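# Fork the loose switch into the yellow-taped rack slot

## Task

With the fork, carry the switch that is not screwed down and slide it all the way in on the rack's rail pair marked by yellow tape. The rack stands loose on the table: tilting it beyond a small amount counts as failure, and it must finish in its original spot.

## Robot and tools

Robot: a single six-joint arm (UR-style chain: shoulder pan, shoulder lift, elbow, wrist 1, wrist 2, wrist 3). Its base sits at (0, 0, +0.094) m, tilted very slightly. It carries a rigid steel lifting fork with no motor or sensor. There is no gripper command. The load stays on only by gravity and friction.

Frame: all poses, velocities and offsets use the scene frame. The origin is on the table top under the base, +z is up, and +y points left when facing along +x. Rotations in an offset turn about the Hand target's position.

Fork geometry: the tool point (end_effector_position) lies in the 110 mm gap between the two blades, halfway along them, on the plane of their load-carrying faces. Each blade is 240 mm long, 30 mm wide and 8 mm thick. The blades run along the tool's own -y axis, with the tips 120 mm that way from the tool point and the upright back legs 120 mm toward tool +y. The blades are level when tool +z points straight down. If the tips dip, the load slides off. A block about 10 cm long sticks out toward tool -y from the last joint's axis and turns with the fork. A heavier load makes the tool point sag below its target and tilt. Compare the reported pose with what you sent and correct for it.

execute_actions(actions, cameras): actions is a list of actions. Each action is a table of 1 to 15 rows, and each row lasts 1/30 s. A shorter table repeats its final row until the 0.5 s action is over. A row holds 6 numbers in [-1, 1], in the order dx, dy, dz, rx, ry, rz. It is an offset along the scene axes from the Hand target as it was when that action began, so every row is measured from that same start, not from the row before. Scale: 1.0 = 0.6 m or 180 degrees. rx, ry, rz together form one rotation vector. Sending the same offset again moves the arm further. If dx, dy, dz together are longer than 1.0, they may be shortened along the same direction. An empty actions list returns state and images. cameras: a list of names, ["all"], or []. Any unknown name makes the call invalid.

move(target, speed, blend, blocking, cameras): target is one 6-number row or a list of up to 15 rows. Each row is an offset from the current Hand target, in the same units as above, and every row in a list counts from that same start. The path is a straight line and lasts at least 0.5 s. A path longer than 10 s stops before reaching the target. speed is in m/s, from 0.002 to 3.2, default 0.25; turning is capped at twice that value in rad/s. You may give one speed per segment. blend (m) rounds the corners between list targets; 0 means stop at each. blocking=false returns after about 0.5 s while the motion continues. The path ignores obstacles, and fast moves overshoot and stray. Do not route the path near the arm's own base, because that can flip the shoulder posture. The result adds a move: line with one of done (within 3 mm and 2 degrees), off_target, moving, held or fault, plus the limits that acted (paced = pose clipped, held = steps withheld). Neither done nor off_target tells you whether there is contact.

wait(seconds 0 to 10): the arm holds its last command, and any running move goes on. stop(): brakes a running move; a fast move needs more room to stop. zoom_image(camera, region): camera is cam_head_left, cam_head_right or cam_wrist; region is [x0, y0, x1, y1] in pixels, at most 504 by 504. It only works on the latest images. read_manual(section) gives licence texts only. finished_scene(scene) ends the scene for good. Call it only once the switch sits fully home and the rack is upright where it started.

Cameras: cam_head_left, cam_head_right and cam_wrist, each 672x504. The head pair is fixed on one bar beside the table. The wrist camera rides on the hand, and its image can lag behind during motion. Calibration (K, distortion, T_world_to_cam) is supplied and accurate to a few millimetres near the image centre.

Control notes: each step, the commanded orientation is limited to 32 degrees from the measured one. Commands are smoothed and lag about 0.15 s. Hand target in the results is your last command after clipping, and new offsets start from it. The tool point often comes to rest short of it. A further action, even all zeros, reasserts the target; if a gap remains, send it as an offset. To release a push, command the target back beyond the tool point. When the wrist is close to the first joint's axis, a small motion can swing the whole arm.

Result lines: end_effector_position (m), end_effector_quat_wxyz, and linear (m/s) and angular (rad/s) velocities. Joint positions are in URDF order, with joint torques in the same order. Torques include the arm's own weight, drift and carry offsets, and are positive toward larger joint values. A velocity reading of "within noise" means the arm is still. A MOTOR HOT line appears at 70 °C. At 85 °C the brakes lock for 30 to 60 s or more.

Things to avoid: contact torque at the load limits (293, 293, 133, 49.8, 49.8, 49.8 N m), or about 150 N (±25) of outside force, stops the arm for 10 s. The arm is stiff, so even a slight overshoot into a firm contact can fault. Approach slowly and stop at the contact. Do not knock or tip the loose rack, do not drop the switch or let it fall far, and do not leave anything off the table. Holding a load or stretching the arm for long heats the motors.

Each tool is called after "Request:" as name([rows], argument=value, ...), one row to a line, values as JSON.

## Session

Request:
execute_actions(actions=[])

Scene clock: 0.00 s.
end_effector_position=(+0.6600, +0.2529, +0.3169) end_effector_quat_wxyz=(+0.049, +0.971, +0.235, +0.002)
Joint positions: [3.144 -1.402 1.911 -2.097 -1.658 1.049]
Joint velocities: within noise
Joint torques (N m): no reading
Hand target: +0.6600, +0.2529, +0.3169; +0.049, +0.971, +0.235, +0.002

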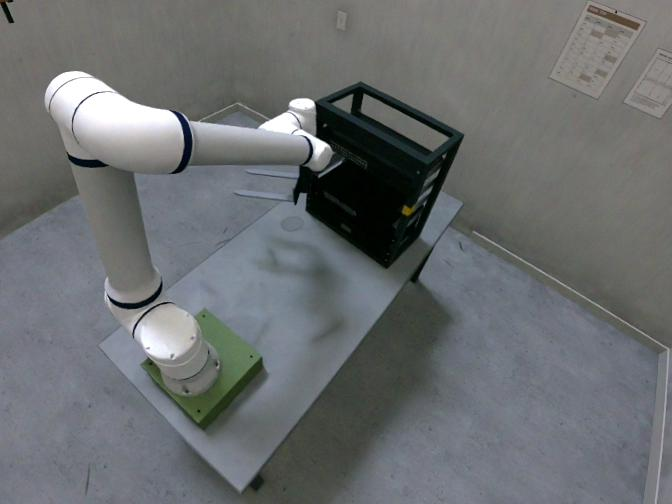

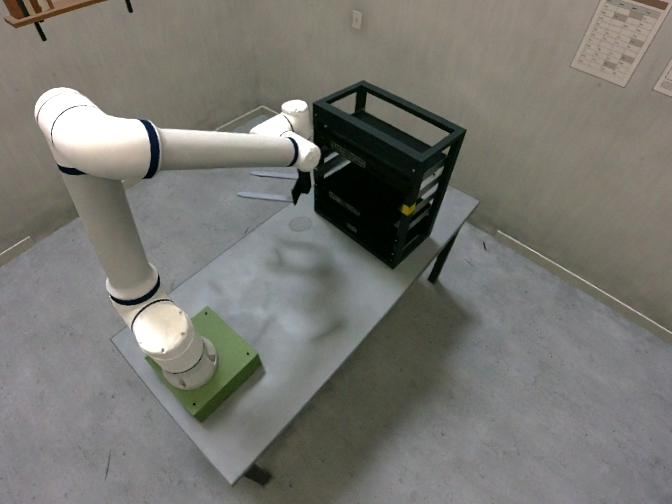

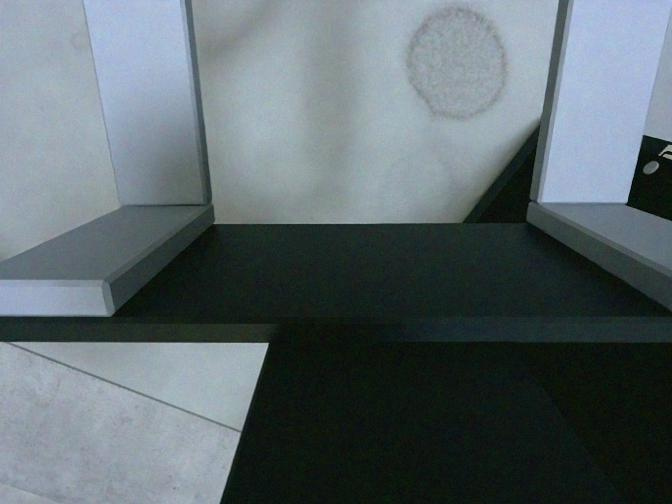

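Request:
zoom_image(camera="cam_head_left", region=[220, 60, 480, 280])

Request:
zoom_image(camera="cam_head_right", region=[220, 60, 480, 280])

Scaled by 1.938.

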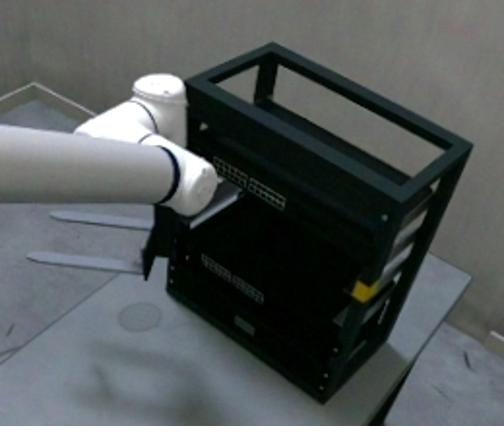

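Scaled by 1.938.

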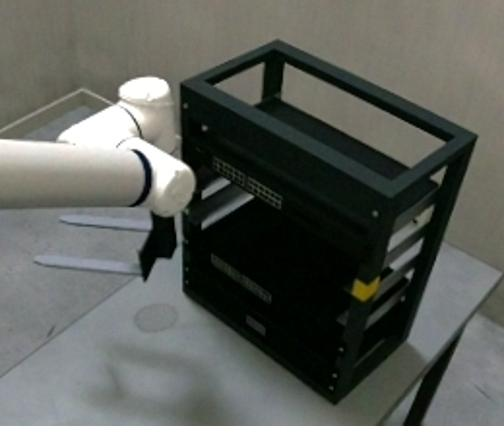

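Request:
move(target=[0.0, -0.338, 0.305, 0.3895, -0.2452, -0.558], speed=0.5, cameras=["all"])

Scene clock: 109.87 s.
end_effector_position=(+0.6600, +0.0501, +0.4999) end_effector_quat_wxyz=(-0.380, +0.597, -0.596, +0.380)
Joint positions: [2.774 -1.576 2.723 -3.803 -1.196 2.958]
Joint torques (N m): [9.54 -16.13 -59.28 -12.75 -0.98 3.27]
Hand target: +0.6600, +0.0501, +0.4999; -0.380, +0.597, -0.596, +0.380
Off the commanded pose: 0.000 m, 0 deg.
move: done
camera_calibration:
cam_wrist: T_world_to_cam=[[0.0197672, -0.999553, -0.0224364, 0.0578149], [-0.710606, 0.00174004, -0.703588, 0.691893], [0.703312, 0.0298514, -0.710254, -0.0162312], [0, 0, 0, 1]] pos_world=[0.501936, 0.0570697, 0.476576]

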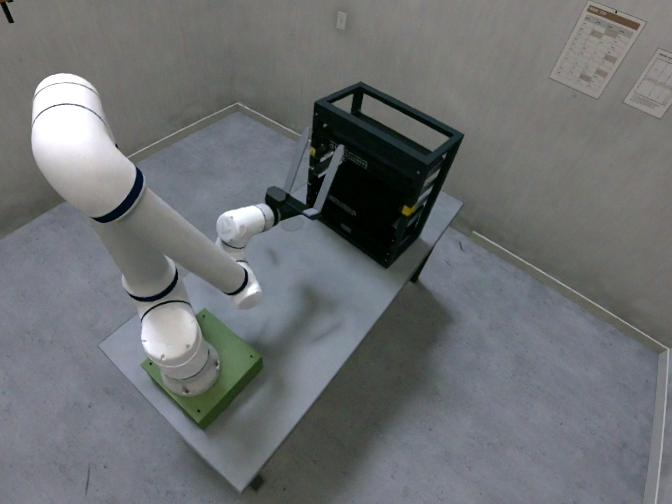

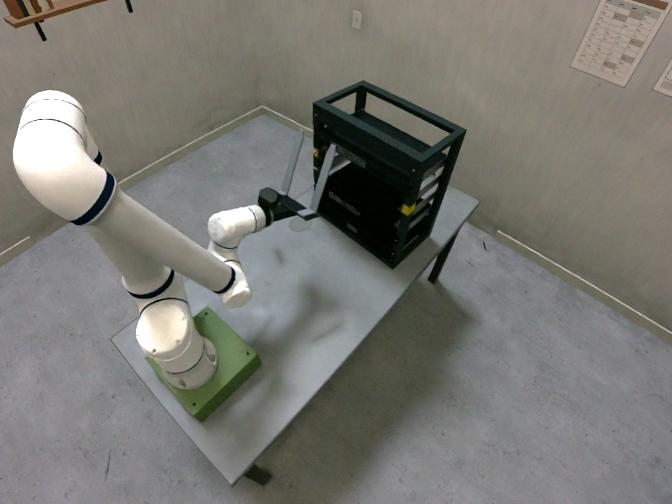

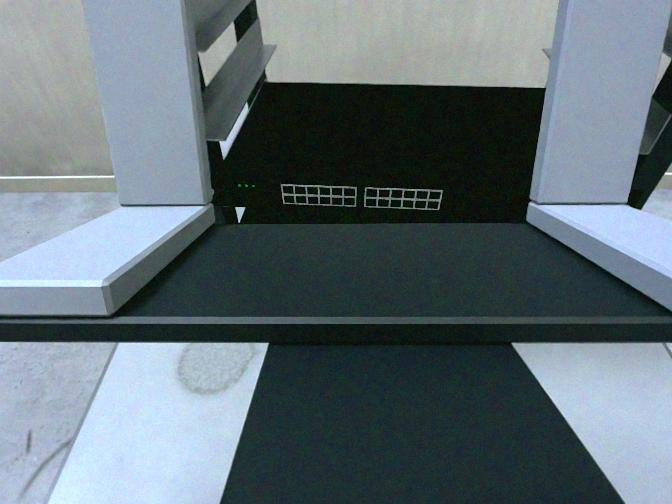

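Request:
zoom_image(camera="cam_head_right", region=[290, 70, 490, 280])

Request:
zoom_image(camera="cam_head_left", region=[290, 70, 480, 280])

Request:
zoom_image(camera="cam_wrist", region=[180, 0, 672, 240])

Scaled by 2.400.

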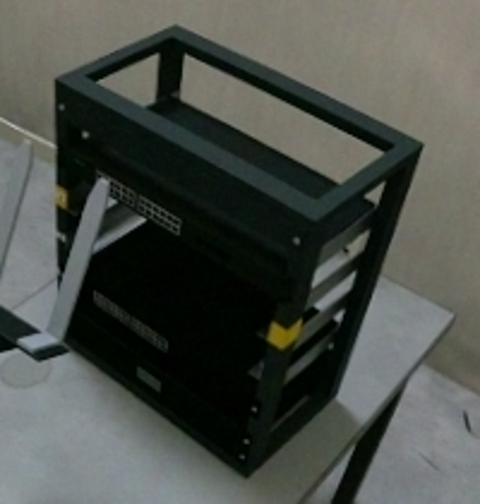

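Scaled by 2.400.

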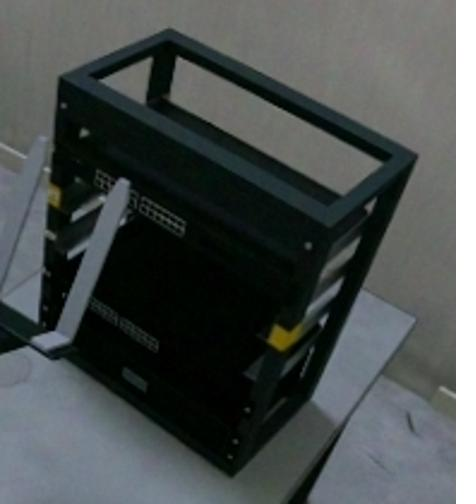

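Scaled by 1.024.

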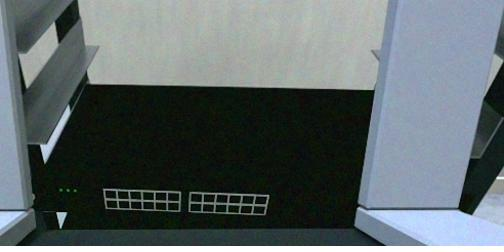

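Request:
zoom_image(camera="cam_head_right", region=[305, 120, 375, 190])

Request:
zoom_image(camera="cam_head_right", region=[375, 150, 455, 270])

Scaled by 7.200.

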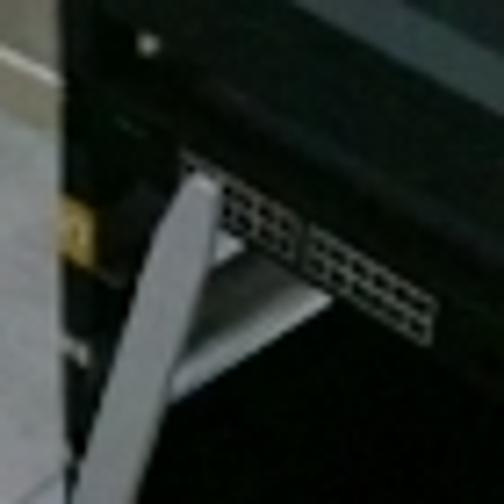

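Scaled by 4.200.

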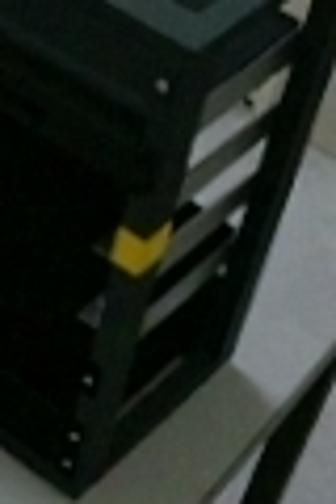

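Request:
move(target=[0.0, 0.3, 0.0, 0.0, -0.0556, 0.0], speed=0.4, cameras=["cam_wrist"])

Request:
move(target=[0.0, -0.75, 0.0, 0.0, 0.0, 0.0], speed=0.4, cameras=["all"])

Scene clock: 139.47 s.
end_effector_position=(+0.6600, +0.2300, +0.4999) end_effector_quat_wxyz=(-0.430, +0.561, -0.561, +0.431)
Joint positions: [3.329 -1.246 2.569 -4.188 -1.704 3.186]
Joint torques (N m): [8.53 -41.99 -45.36 -11.83 -2.69 3.46]
Hand target: +0.6600, +0.2301, +0.4999; -0.430, +0.561, -0.561, +0.431
Off the commanded pose: 0.000 m, 0 deg.
move: done
camera_calibration:
cam_wrist: T_world_to_cam=[[0.0233113, -0.999553, -0.0187392, 0.233432], [-0.577406, 0.00184042, -0.816455, 0.660104], [0.816124, 0.0298528, -0.577105, -0.162679], [0, 0, 0, 1]] pos_world=[0.508472, 0.23697, 0.449437]
Images, in order (width x height): cam_wrist 672x504.

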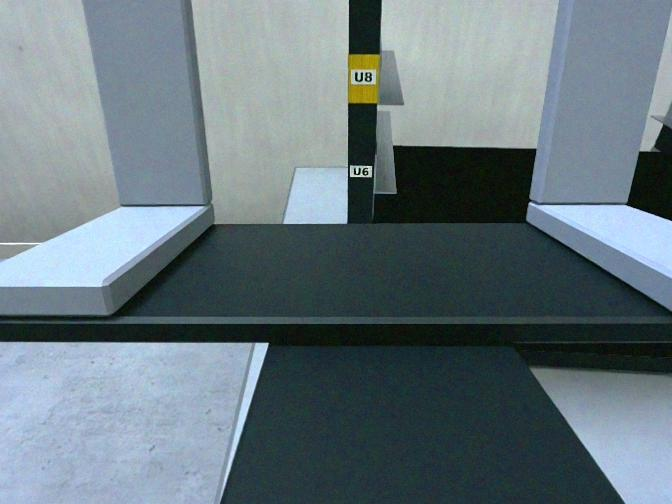

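Scene clock: 141.53 s.
end_effector_position=(+0.6600, -0.2198, +0.4999) end_effector_quat_wxyz=(-0.430, +0.561, -0.561, +0.431)
Joint positions: [2.157 -1.288 2.617 -3.967 -0.597 2.721]
Joint torques (N m): [-21.13 -63.5 -41.32 -4.56 4.75 -2.09]
Hand target: +0.6600, -0.2199, +0.4999; -0.430, +0.561, -0.561, +0.431
Off the commanded pose: 0.000 m, 0 deg.
move: done
camera_calibration:
cam_wrist: T_world_to_cam=[[0.0230362, -0.999558, -0.0187855, -0.216007], [-0.577294, 0.00204125, -0.816534, 0.660952], [0.816211, 0.0296546, -0.576992, -0.149387], [0, 0, 0, 1]] pos_world=[0.508471, -0.21283, 0.449436]

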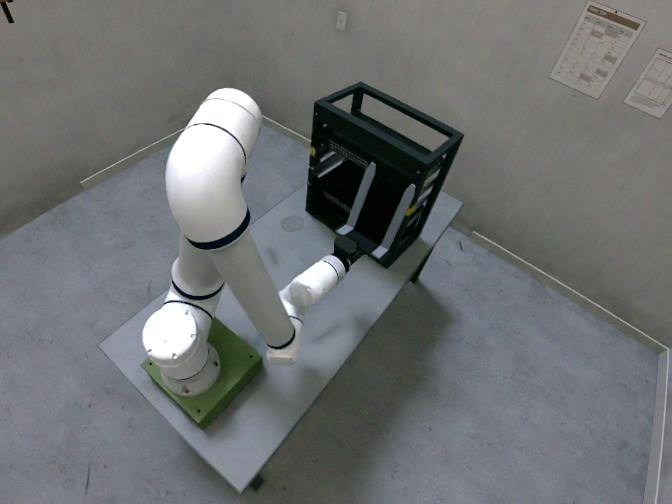

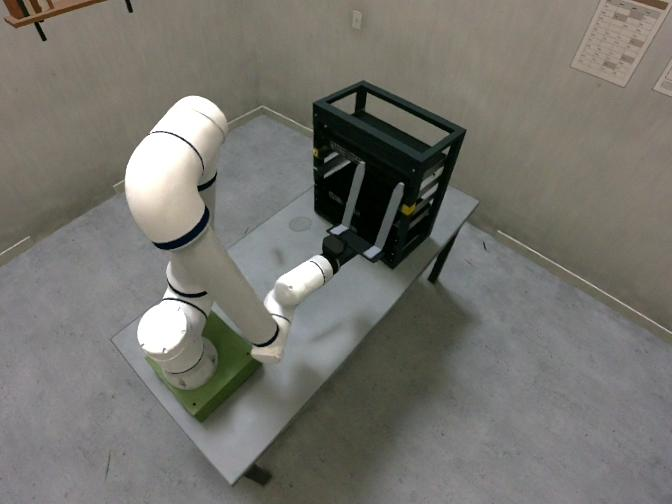

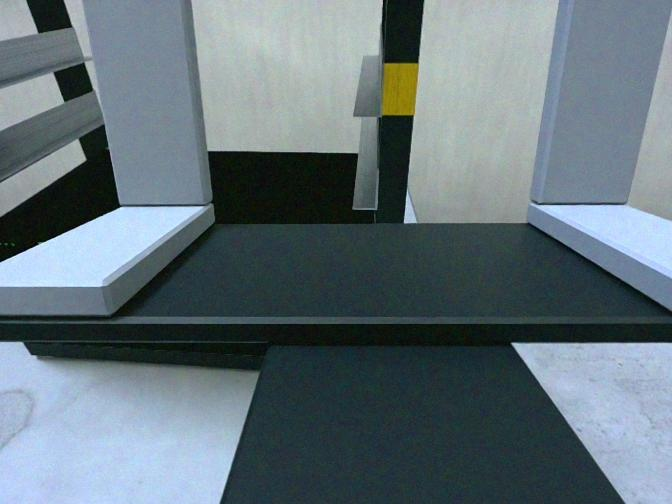

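Request:
move(target=[0.0, 0.0, -0.25, 0.0, 0.0, 0.0], speed=0.4, cameras=["cam_wrist"])

Request:
move(target=[0.0, 0.0, 0.45, 0.0, 0.0, 0.0], speed=0.4, cameras=["cam_wrist"])

Request:
move(target=[0.0, 0.75, 0.0, 0.0, 0.0, 0.0], speed=0.4, cameras=["cam_wrist"])

Request:
move(target=[0.0, 0.0, -0.45, 0.0, 0.0, 0.0], speed=0.4, cameras=["cam_wrist"])

Scene clock: 151.47 s.
end_effector_position=(+0.6600, -0.2199, +0.3499) end_effector_quat_wxyz=(-0.430, +0.561, -0.561, +0.431)
Joint positions: [2.153 -0.809 2.589 -4.416 -0.594 2.718]
Joint torques (N m): [10.63 -52.95 -6.33 -9.32 0.92 3.44]
Hand target: +0.6600, -0.2199, +0.3499; -0.430, +0.561, -0.561, +0.431
Off the commanded pose: 0.000 m, 0 deg.
move: done
camera_calibration:
cam_wrist: T_world_to_cam=[[0.0232291, -0.999556, -0.0186824, -0.219051], [-0.577406, 0.00184149, -0.816455, 0.538545], [0.816127, 0.0297528, -0.577106, -0.235778], [0, 0, 0, 1]] pos_world=[0.508472, -0.21293, 0.299537]
Images, in order (width x height): cam_wrist 672x504.

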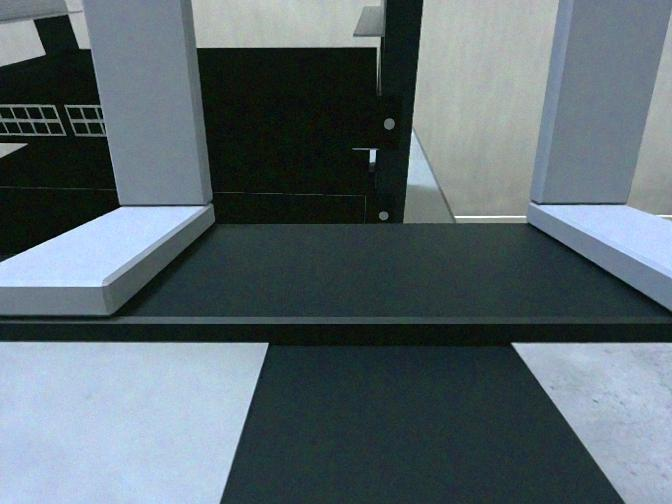

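Scene clock: 153.20 s.
end_effector_position=(+0.6600, -0.2199, +0.6198) end_effector_quat_wxyz=(-0.430, +0.561, -0.561, +0.431)
Joint positions: [2.159 -1.619 2.551 -3.572 -0.599 2.723]
Joint torques (N m): [-22.21 -47.37 -69.64 -4.28 4.88 -2.34]
Hand target: +0.6600, -0.2199, +0.6199; -0.430, +0.561, -0.561, +0.431
Off the commanded pose: 0.000 m, 0 deg.
move: done
camera_calibration:
cam_wrist: T_world_to_cam=[[0.0230378, -0.999558, -0.0187831, -0.213854], [-0.577181, 0.00204246, -0.816614, 0.758924], [0.816291, 0.0296542, -0.576879, -0.0802505], [0, 0, 0, 1]] pos_world=[0.508471, -0.21293, 0.569436]
Images, in order (width x height): cam_wrist 672x504.

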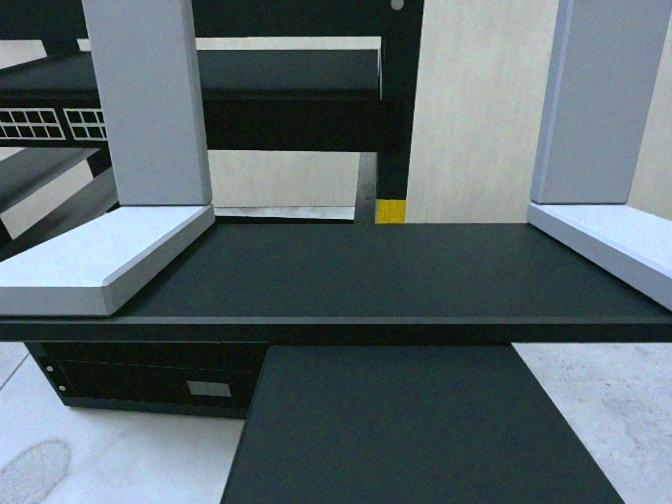

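Scene clock: 155.27 s.
end_effector_position=(+0.6600, +0.2301, +0.6199) end_effector_quat_wxyz=(-0.430, +0.561, -0.561, +0.431)
Joint positions: [3.326 -1.559 2.514 -3.819 -1.701 3.185]
Joint torques (N m): [10.21 -29.89 -71.32 -11.73 -2.99 3.27]
Hand target: +0.6600, +0.2301, +0.6199; -0.430, +0.561, -0.561, +0.431
Off the commanded pose: 0.000 m, 0 deg.
move: done
camera_calibration:
cam_wrist: T_world_to_cam=[[0.0233136, -0.999553, -0.0187357, 0.235678], [-0.577292, 0.0018404, -0.816535, 0.758066], [0.816205, 0.0298524, -0.576991, -0.0935313], [0, 0, 0, 1]] pos_world=[0.508472, 0.23697, 0.569437]
Images, in order (width x height): cam_wrist 672x504.

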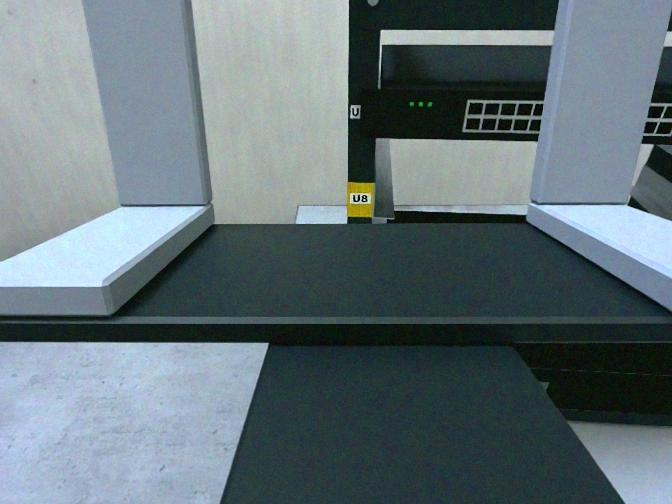

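Scene clock: 156.83 s.
end_effector_position=(+0.6600, +0.2301, +0.3500) end_effector_quat_wxyz=(-0.430, +0.561, -0.561, +0.431)
Joint positions: [3.332 -0.804 2.536 -4.596 -1.707 3.187]
Joint torques (N m): [-22.33 -58.26 -13.39 -11.93 1.48 -2.15]
Hand target: +0.6600, +0.2301, +0.3499; -0.430, +0.561, -0.561, +0.431
Off the commanded pose: 0.000 m, 0 deg.
move: done
camera_calibration:
cam_wrist: T_world_to_cam=[[0.0231723, -0.999555, -0.0187646, 0.230803], [-0.577407, 0.00194146, -0.816454, 0.537693], [0.816128, 0.0297539, -0.577105, -0.249167], [0, 0, 0, 1]] pos_world=[0.508472, 0.23707, 0.299537]
Images, in order (width x height): cam_wrist 672x504.

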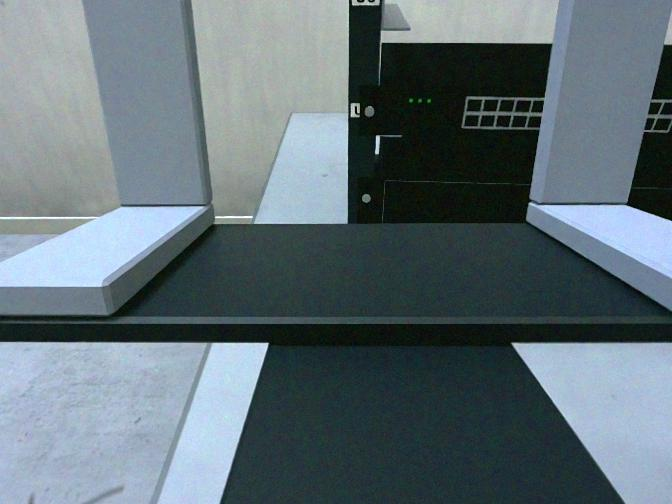

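Request:
move(target=[0.15, -0.0167, 0.3, 0.0, 0.0, 0.0], speed=0.4, cameras=["cam_wrist"])

Request:
zoom_image(camera="cam_wrist", region=[250, 0, 550, 230])

Request:
move(target=[0.0, -0.75, 0.0, 0.0, 0.0, 0.0], speed=0.4, cameras=["cam_wrist"])

Request:
zoom_image(camera="cam_wrist", region=[200, 0, 500, 230])

Scene clock: 255.73 s.
end_effector_position=(+0.7499, +0.2201, +0.5298) end_effector_quat_wxyz=(-0.430, +0.561, -0.561, +0.431)
Joint positions: [3.278 -1.25 2.421 -4.037 -1.656 3.172]
Joint torques (N m): [-22.16 -77.95 -56.31 -6.95 1.6 3.5]
Hand target: +0.7500, +0.2201, +0.5299; -0.430, +0.561, -0.561, +0.431
Off the commanded pose: 0.000 m, 0 deg.
move: done
camera_calibration:
cam_wrist: T_world_to_cam=[[0.0231746, -0.999555, -0.0187611, 0.222095], [-0.577293, 0.00194144, -0.816535, 0.73639], [0.816208, 0.0297535, -0.576992, -0.218578], [0, 0, 0, 1]] pos_world=[0.598371, 0.22707, 0.479336]
Images, in order (width x height): cam_wrist 672x504.

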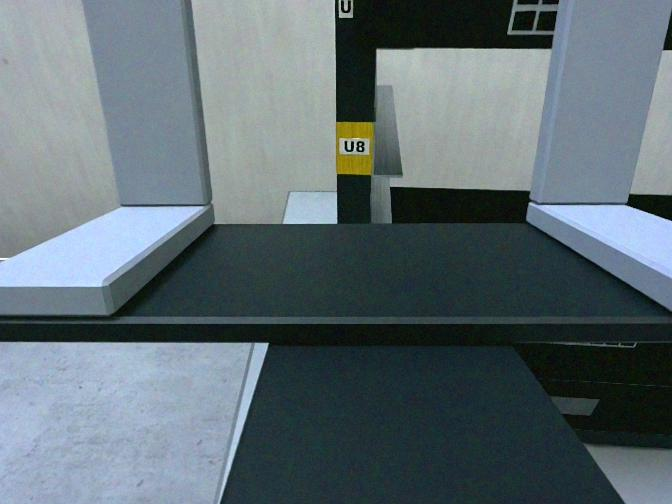

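Scaled by 1.680.

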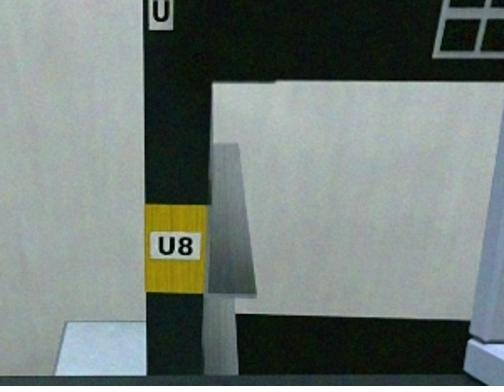

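Scene clock: 257.67 s.
end_effector_position=(+0.7500, -0.2298, +0.5299) end_effector_quat_wxyz=(-0.430, +0.561, -0.561, +0.431)
Joint positions: [2.321 -1.263 2.434 -3.901 -0.745 2.838]
Joint torques (N m): [-22.19 -47.47 -54.23 -4.79 3.75 -2.21]
Hand target: +0.7500, -0.2299, +0.5299; -0.430, +0.561, -0.561, +0.431
Off the commanded pose: 0.000 m, 0 deg.
move: done
camera_calibration:
cam_wrist: T_world_to_cam=[[0.0230355, -0.999558, -0.0187866, -0.227511], [-0.577294, 0.00204248, -0.816534, 0.737425], [0.816211, 0.0296546, -0.576992, -0.20524], [0, 0, 0, 1]] pos_world=[0.598471, -0.22283, 0.479436]
Images, in order (width x height): cam_wrist 672x504.

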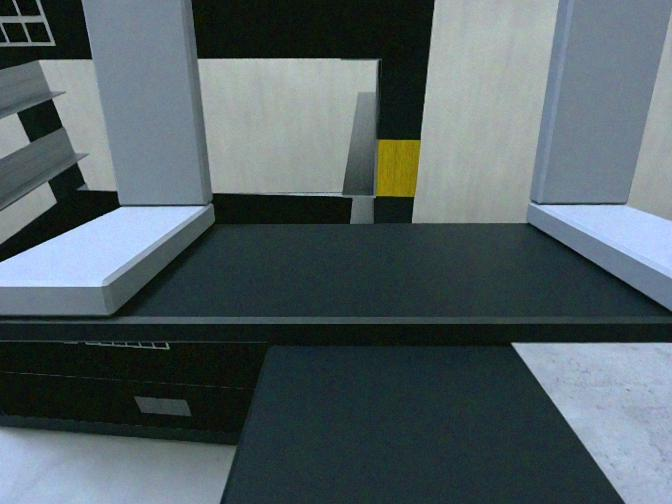

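Scaled by 1.680.

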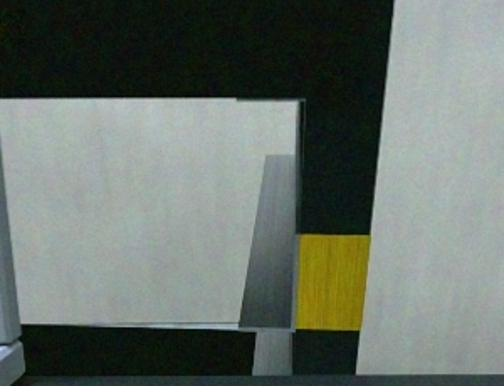

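Request:
move(target=[-0.1565, 0.377, -0.1782, 0.0150, 0.4165, -0.0190], speed=0.35, cameras=["all"])

Request:
zoom_image(camera="cam_head_right", region=[250, 70, 480, 280])

Request:
zoom_image(camera="cam_head_left", region=[250, 70, 480, 280])

Scene clock: 289.37 s.
end_effector_position=(+0.6561, -0.0038, +0.4230) end_effector_quat_wxyz=(-0.001, +0.682, -0.731, +0.000)
Joint positions: [2.84 -1.871 2.157 -1.841 -1.567 2.863]
Joint torques (N m): [9.47 -15.98 -99.65 -5.57 -2.02 3.54]
Hand target: +0.6561, -0.0037, +0.4229; -0.001, +0.682, -0.731, +0.000
Off the commanded pose: 0.000 m, 0 deg.
move: done
camera_calibration:
cam_wrist: T_world_to_cam=[[-0.0826862, -0.996176, -0.0282149, 0.0719902], [-0.935739, 0.067867, 0.346102, 0.339147], [-0.342863, 0.0550196, -0.937773, 0.716181], [0, 0, 0, 1]] pos_world=[0.568858, 0.00929401, 0.556266]

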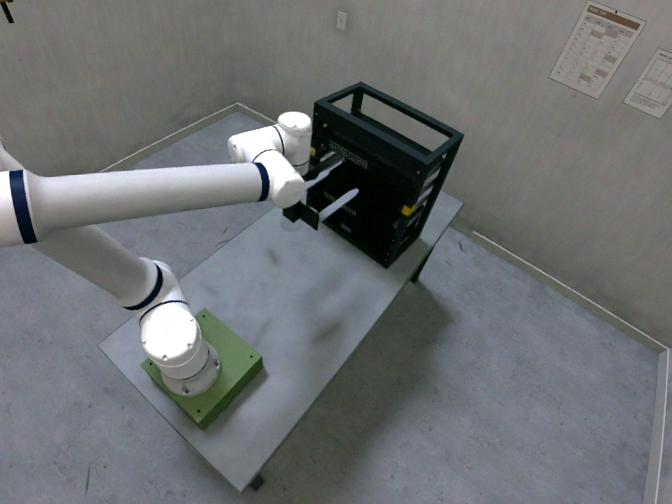

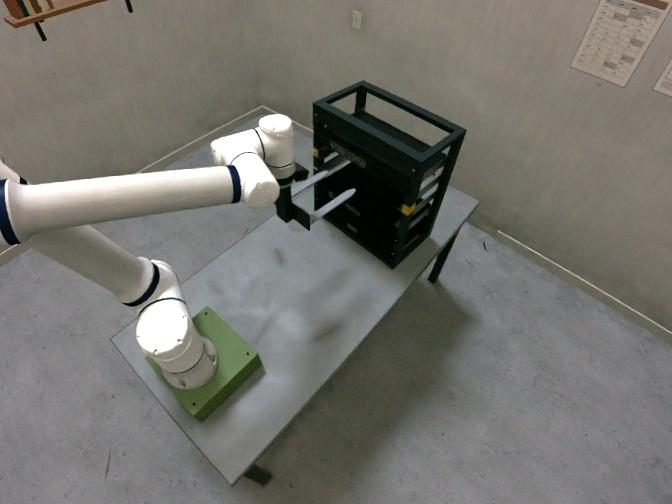

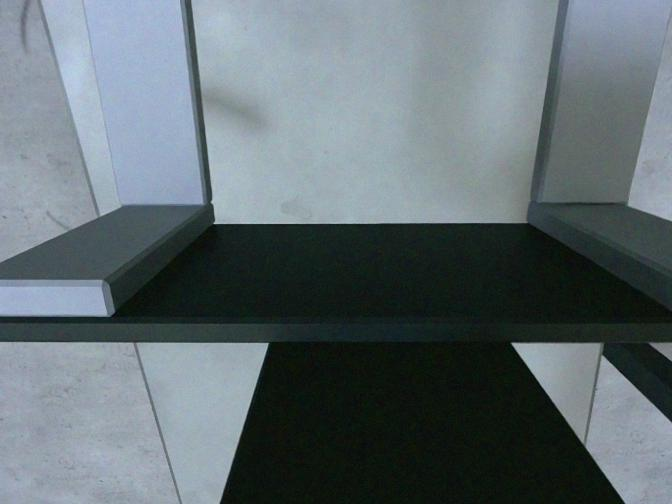

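Scaled by 2.191.

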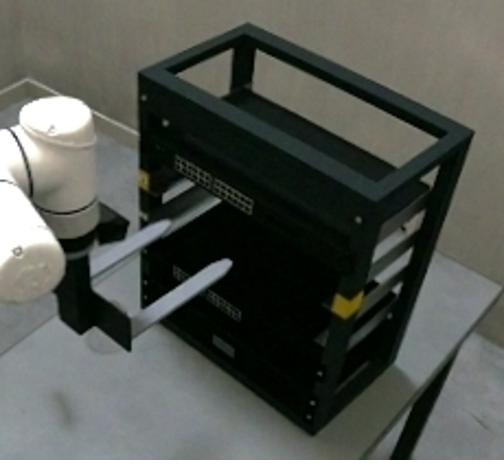

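Scaled by 2.191.

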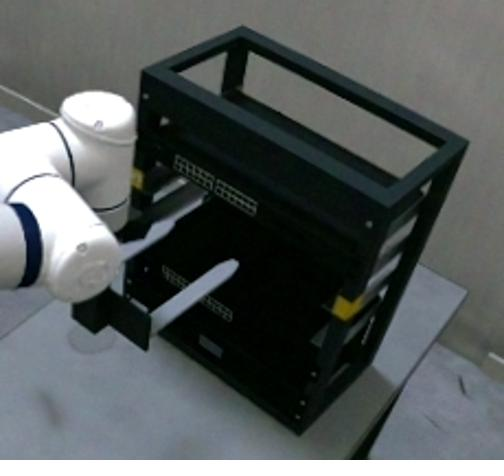

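Request:
move(target=[0.3658, -0.0256, 0.0, 0.0, 0.0, 0.0], speed=0.2, cameras=["all"])

Request:
zoom_image(camera="cam_head_right", region=[290, 70, 450, 230])

Request:
zoom_image(camera="cam_head_left", region=[290, 70, 450, 230])

Scene clock: 297.33 s.
end_effector_position=(+0.8754, -0.0190, +0.4230) end_effector_quat_wxyz=(-0.001, +0.682, -0.731, +0.000)
Joint positions: [2.926 -1.479 1.816 -1.893 -1.566 2.949]
Joint torques (N m): [10.15 -57.3 -96.45 -5.12 -1.92 3.27]
Hand target: +0.8756, -0.0191, +0.4229; -0.001, +0.682, -0.731, +0.000
Off the commanded pose: 0.000 m, 0 deg.
move: done
camera_calibration:
cam_wrist: T_world_to_cam=[[-0.0826947, -0.996176, -0.0281887, 0.0748739], [-0.93563, 0.0678666, 0.346398, 0.545143], [-0.34316, 0.0550194, -0.937664, 0.792386], [0, 0, 0, 1]] pos_world=[0.788159, -0.00600598, 0.556266]

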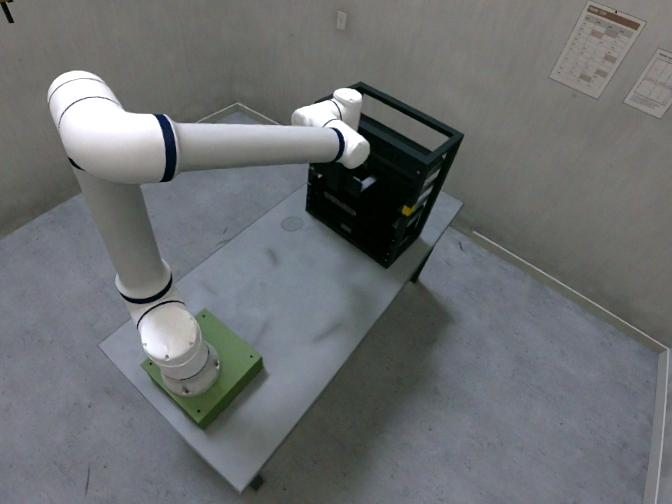

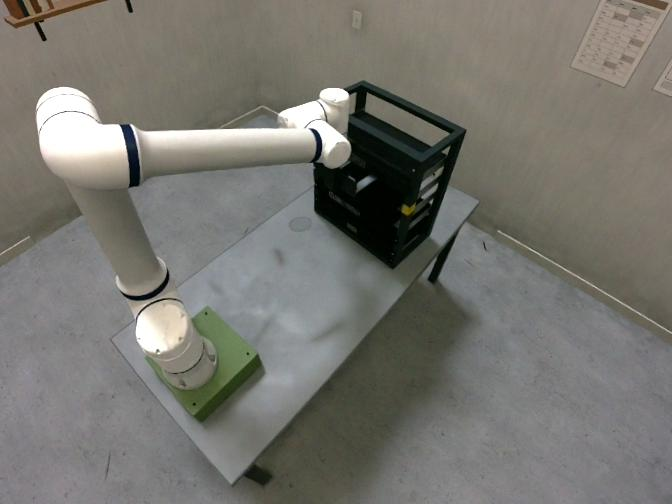

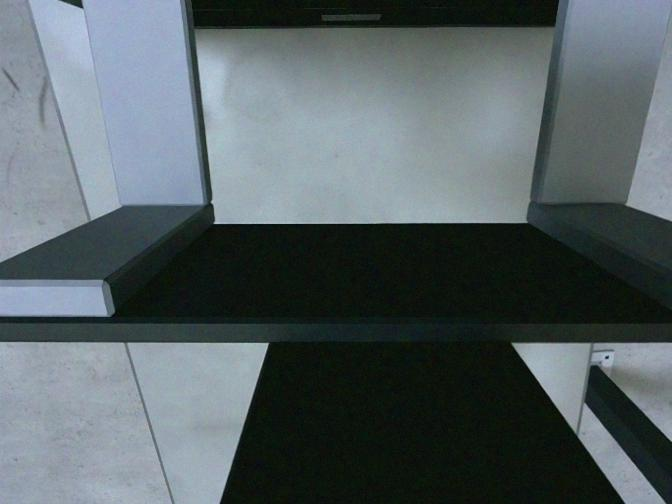

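Scaled by 3.150.

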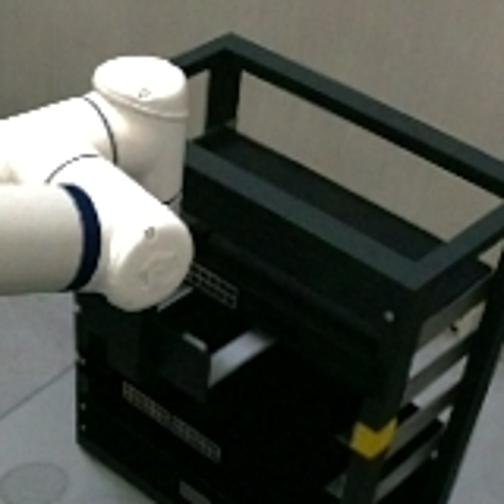

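Scaled by 3.150.

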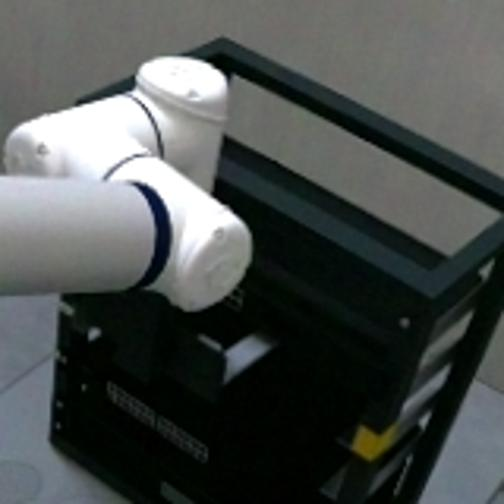

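Request:
move(target=[0.05653, -0.00395, 0.0, 0.0, 0.0, 0.0], speed=0.1, cameras=["all"])

Request:
zoom_image(camera="cam_head_right", region=[310, 70, 430, 190])

Scene clock: 318.00 s.
end_effector_position=(+0.9093, -0.0214, +0.4229) end_effector_quat_wxyz=(-0.001, +0.682, -0.731, +0.000)
Joint positions: [2.935 -1.424 1.754 -1.886 -1.566 2.958]
Joint torques (N m): [9.92 -64.21 -97.1 -5.41 1.31 3.34]
Hand target: +0.9095, -0.0214, +0.4229; -0.001, +0.682, -0.731, +0.000
Off the commanded pose: 0.000 m, 0 deg.
move: done
camera_calibration:
cam_wrist: T_world_to_cam=[[-0.0827019, -0.996176, -0.0281861, 0.0752909], [-0.935629, 0.0678743, 0.346398, 0.577023], [-0.34316, 0.0550195, -0.937664, 0.804151], [0, 0, 0, 1]] pos_world=[0.822059, -0.00840599, 0.556266]

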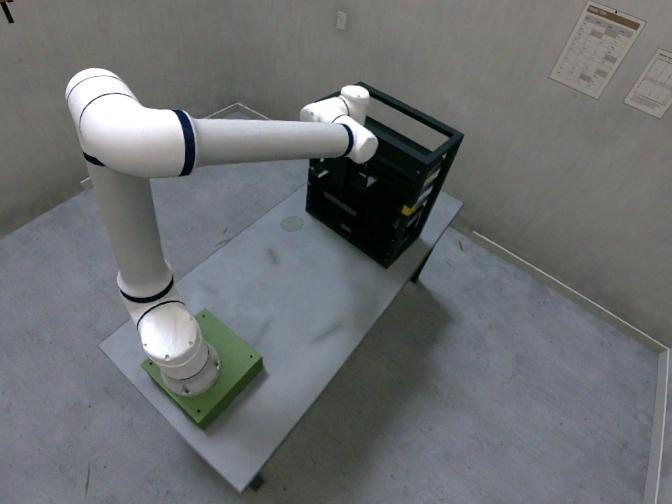

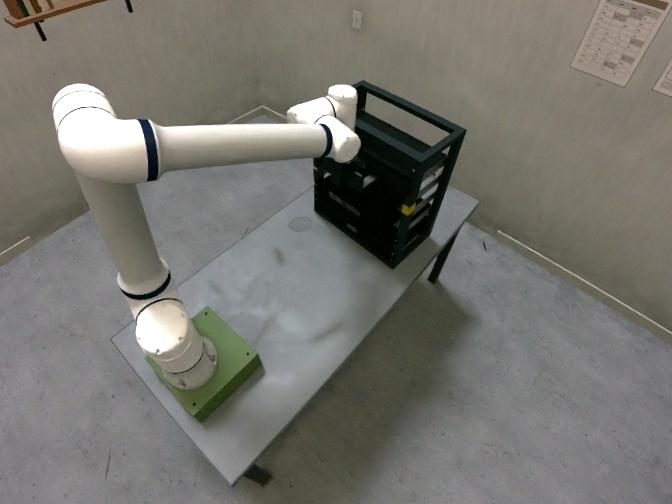

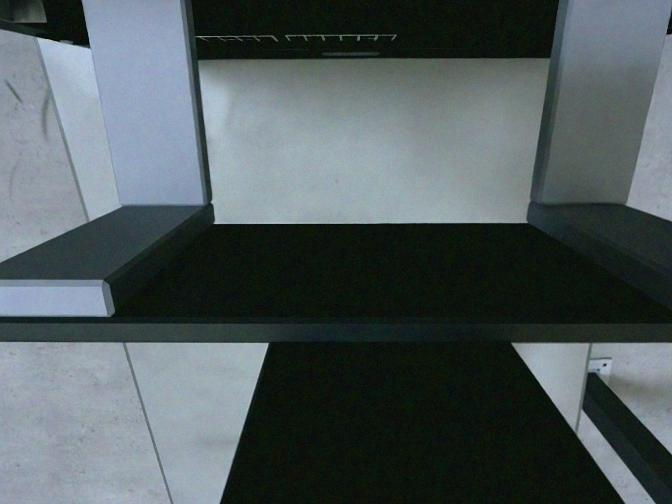

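Scaled by 4.200.

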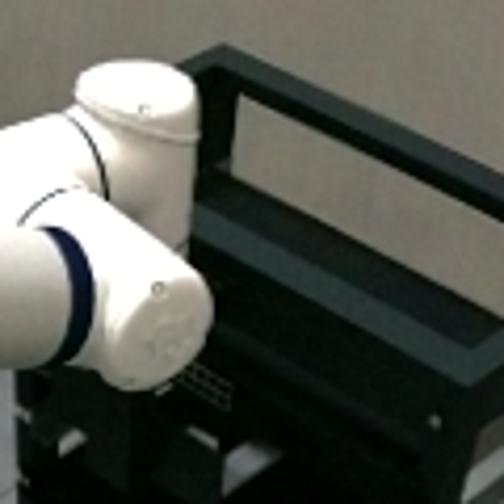

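Request:
move([
  [0, 0, 0.0117, 0, 0, 0],
  [0, 0, 0.0233, 0, 0, 0],
], speed=[0.05, 0.02], blend=0.002, cameras=[])

Scene clock: 323.67 s.
end_effector_position=(+0.9095, -0.0214, +0.4367) end_effector_quat_wxyz=(-0.001, +0.682, -0.731, +0.000)
Joint positions: [2.935 -1.431 1.736 -1.862 -1.566 2.958]
Joint torques (N m): [-8.06 -89.68 -99.39 -5.27 1.55 -0.59]
Hand target: +0.9095, -0.0214, +0.4369; -0.001, +0.682, -0.731, +0.000
Off the commanded pose: 0.000 m, 0 deg.
move: done
No camera images: "cameras" was empty.

Request:
move(target=[0, 0, 0.0083, 0, 0, 0], speed=0.02, cameras=["all"])

Scene clock: 326.30 s.
end_effector_position=(+0.9094, -0.0214, +0.4415) end_effector_quat_wxyz=(+0.000, +0.682, -0.731, -0.001)
Joint positions: [2.935 -1.433 1.73 -1.853 -1.566 2.958]
Joint torques (N m): [-15.91 -115.48 -129 -13.28 1.58 -1.62]
Hand target: +0.9095, -0.0214, +0.4419; -0.001, +0.682, -0.731, +0.000
Off the commanded pose: 0.000 m, 0 deg.
move: done
camera_calibration:
cam_wrist: T_world_to_cam=[[-0.0827103, -0.996176, -0.0281598, 0.0758236], [-0.935519, 0.0678738, 0.346694, 0.570507], [-0.343457, 0.0550192, -0.937556, 0.821841], [0, 0, 0, 1]] pos_world=[0.822259, -0.00840599, 0.574866]

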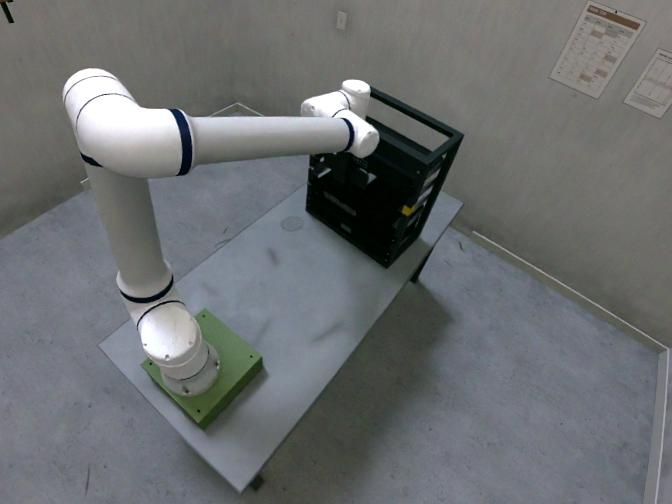

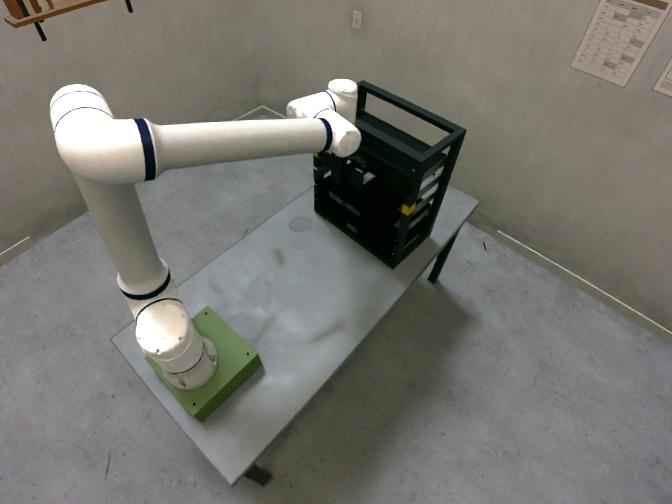

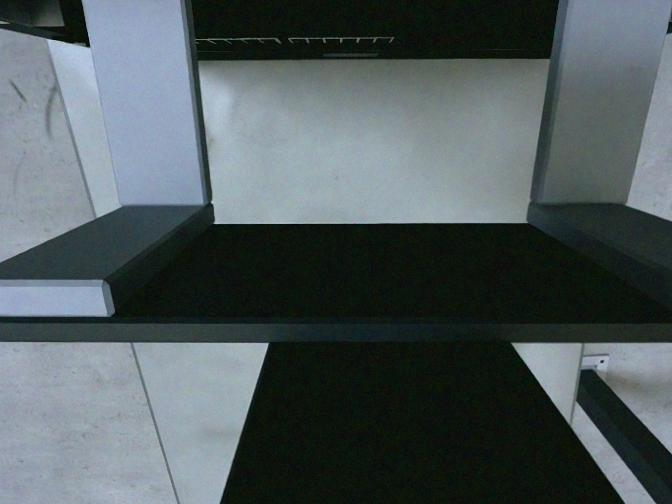

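Request:
move(target=[0, 0, 0.0167, 0, 0, 0], speed=0.03, cameras=["cam_head_left", "cam_head_right"])

Request:
zoom_image(camera="cam_head_right", region=[320, 90, 460, 230])

Request:
zoom_image(camera="cam_head_left", region=[320, 90, 460, 230])

Scene clock: 336.23 s.
end_effector_position=(+0.9095, -0.0214, +0.4517) end_effector_quat_wxyz=(-0.001, +0.682, -0.731, +0.000)
Joint positions: [2.934 -1.438 1.717 -1.836 -1.566 2.958]
Joint torques (N m): [-18.68 -125.38 -142.5 -18.44 1.5 -1.73]
Hand target: +0.9095, -0.0214, +0.4519; -0.001, +0.682, -0.731, +0.000
Off the commanded pose: 0.000 m, 0 deg.
move: done
Images, in order (width x height): cam_head_left 672x504, cam_head_right 672x504.

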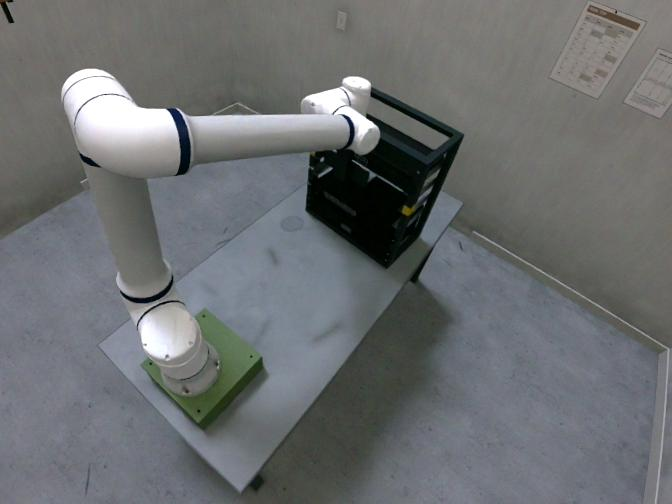

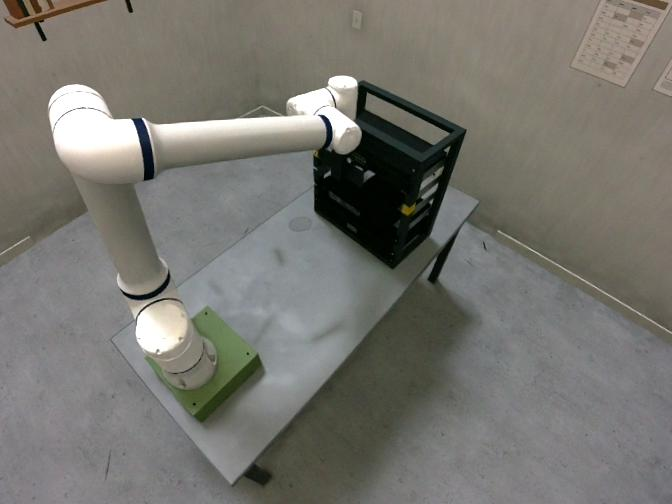

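Scaled by 3.600.

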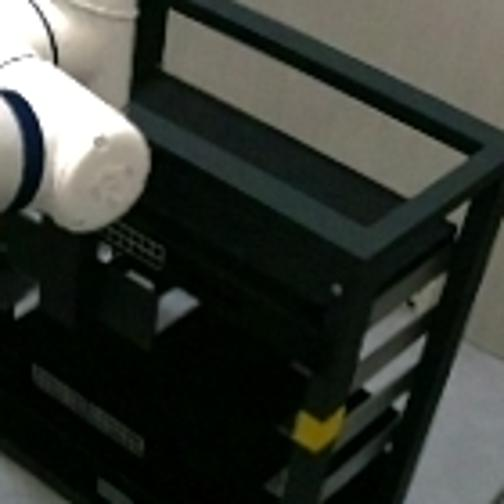

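Scaled by 3.600.

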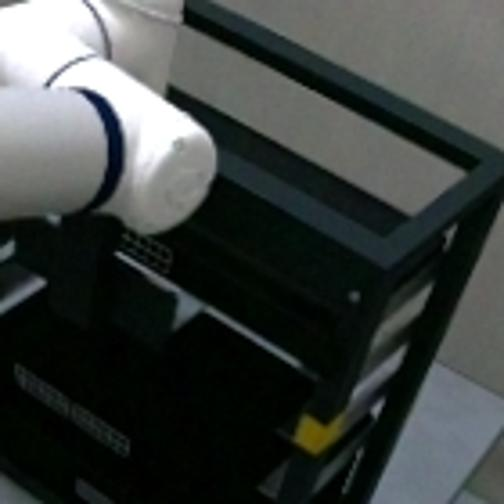

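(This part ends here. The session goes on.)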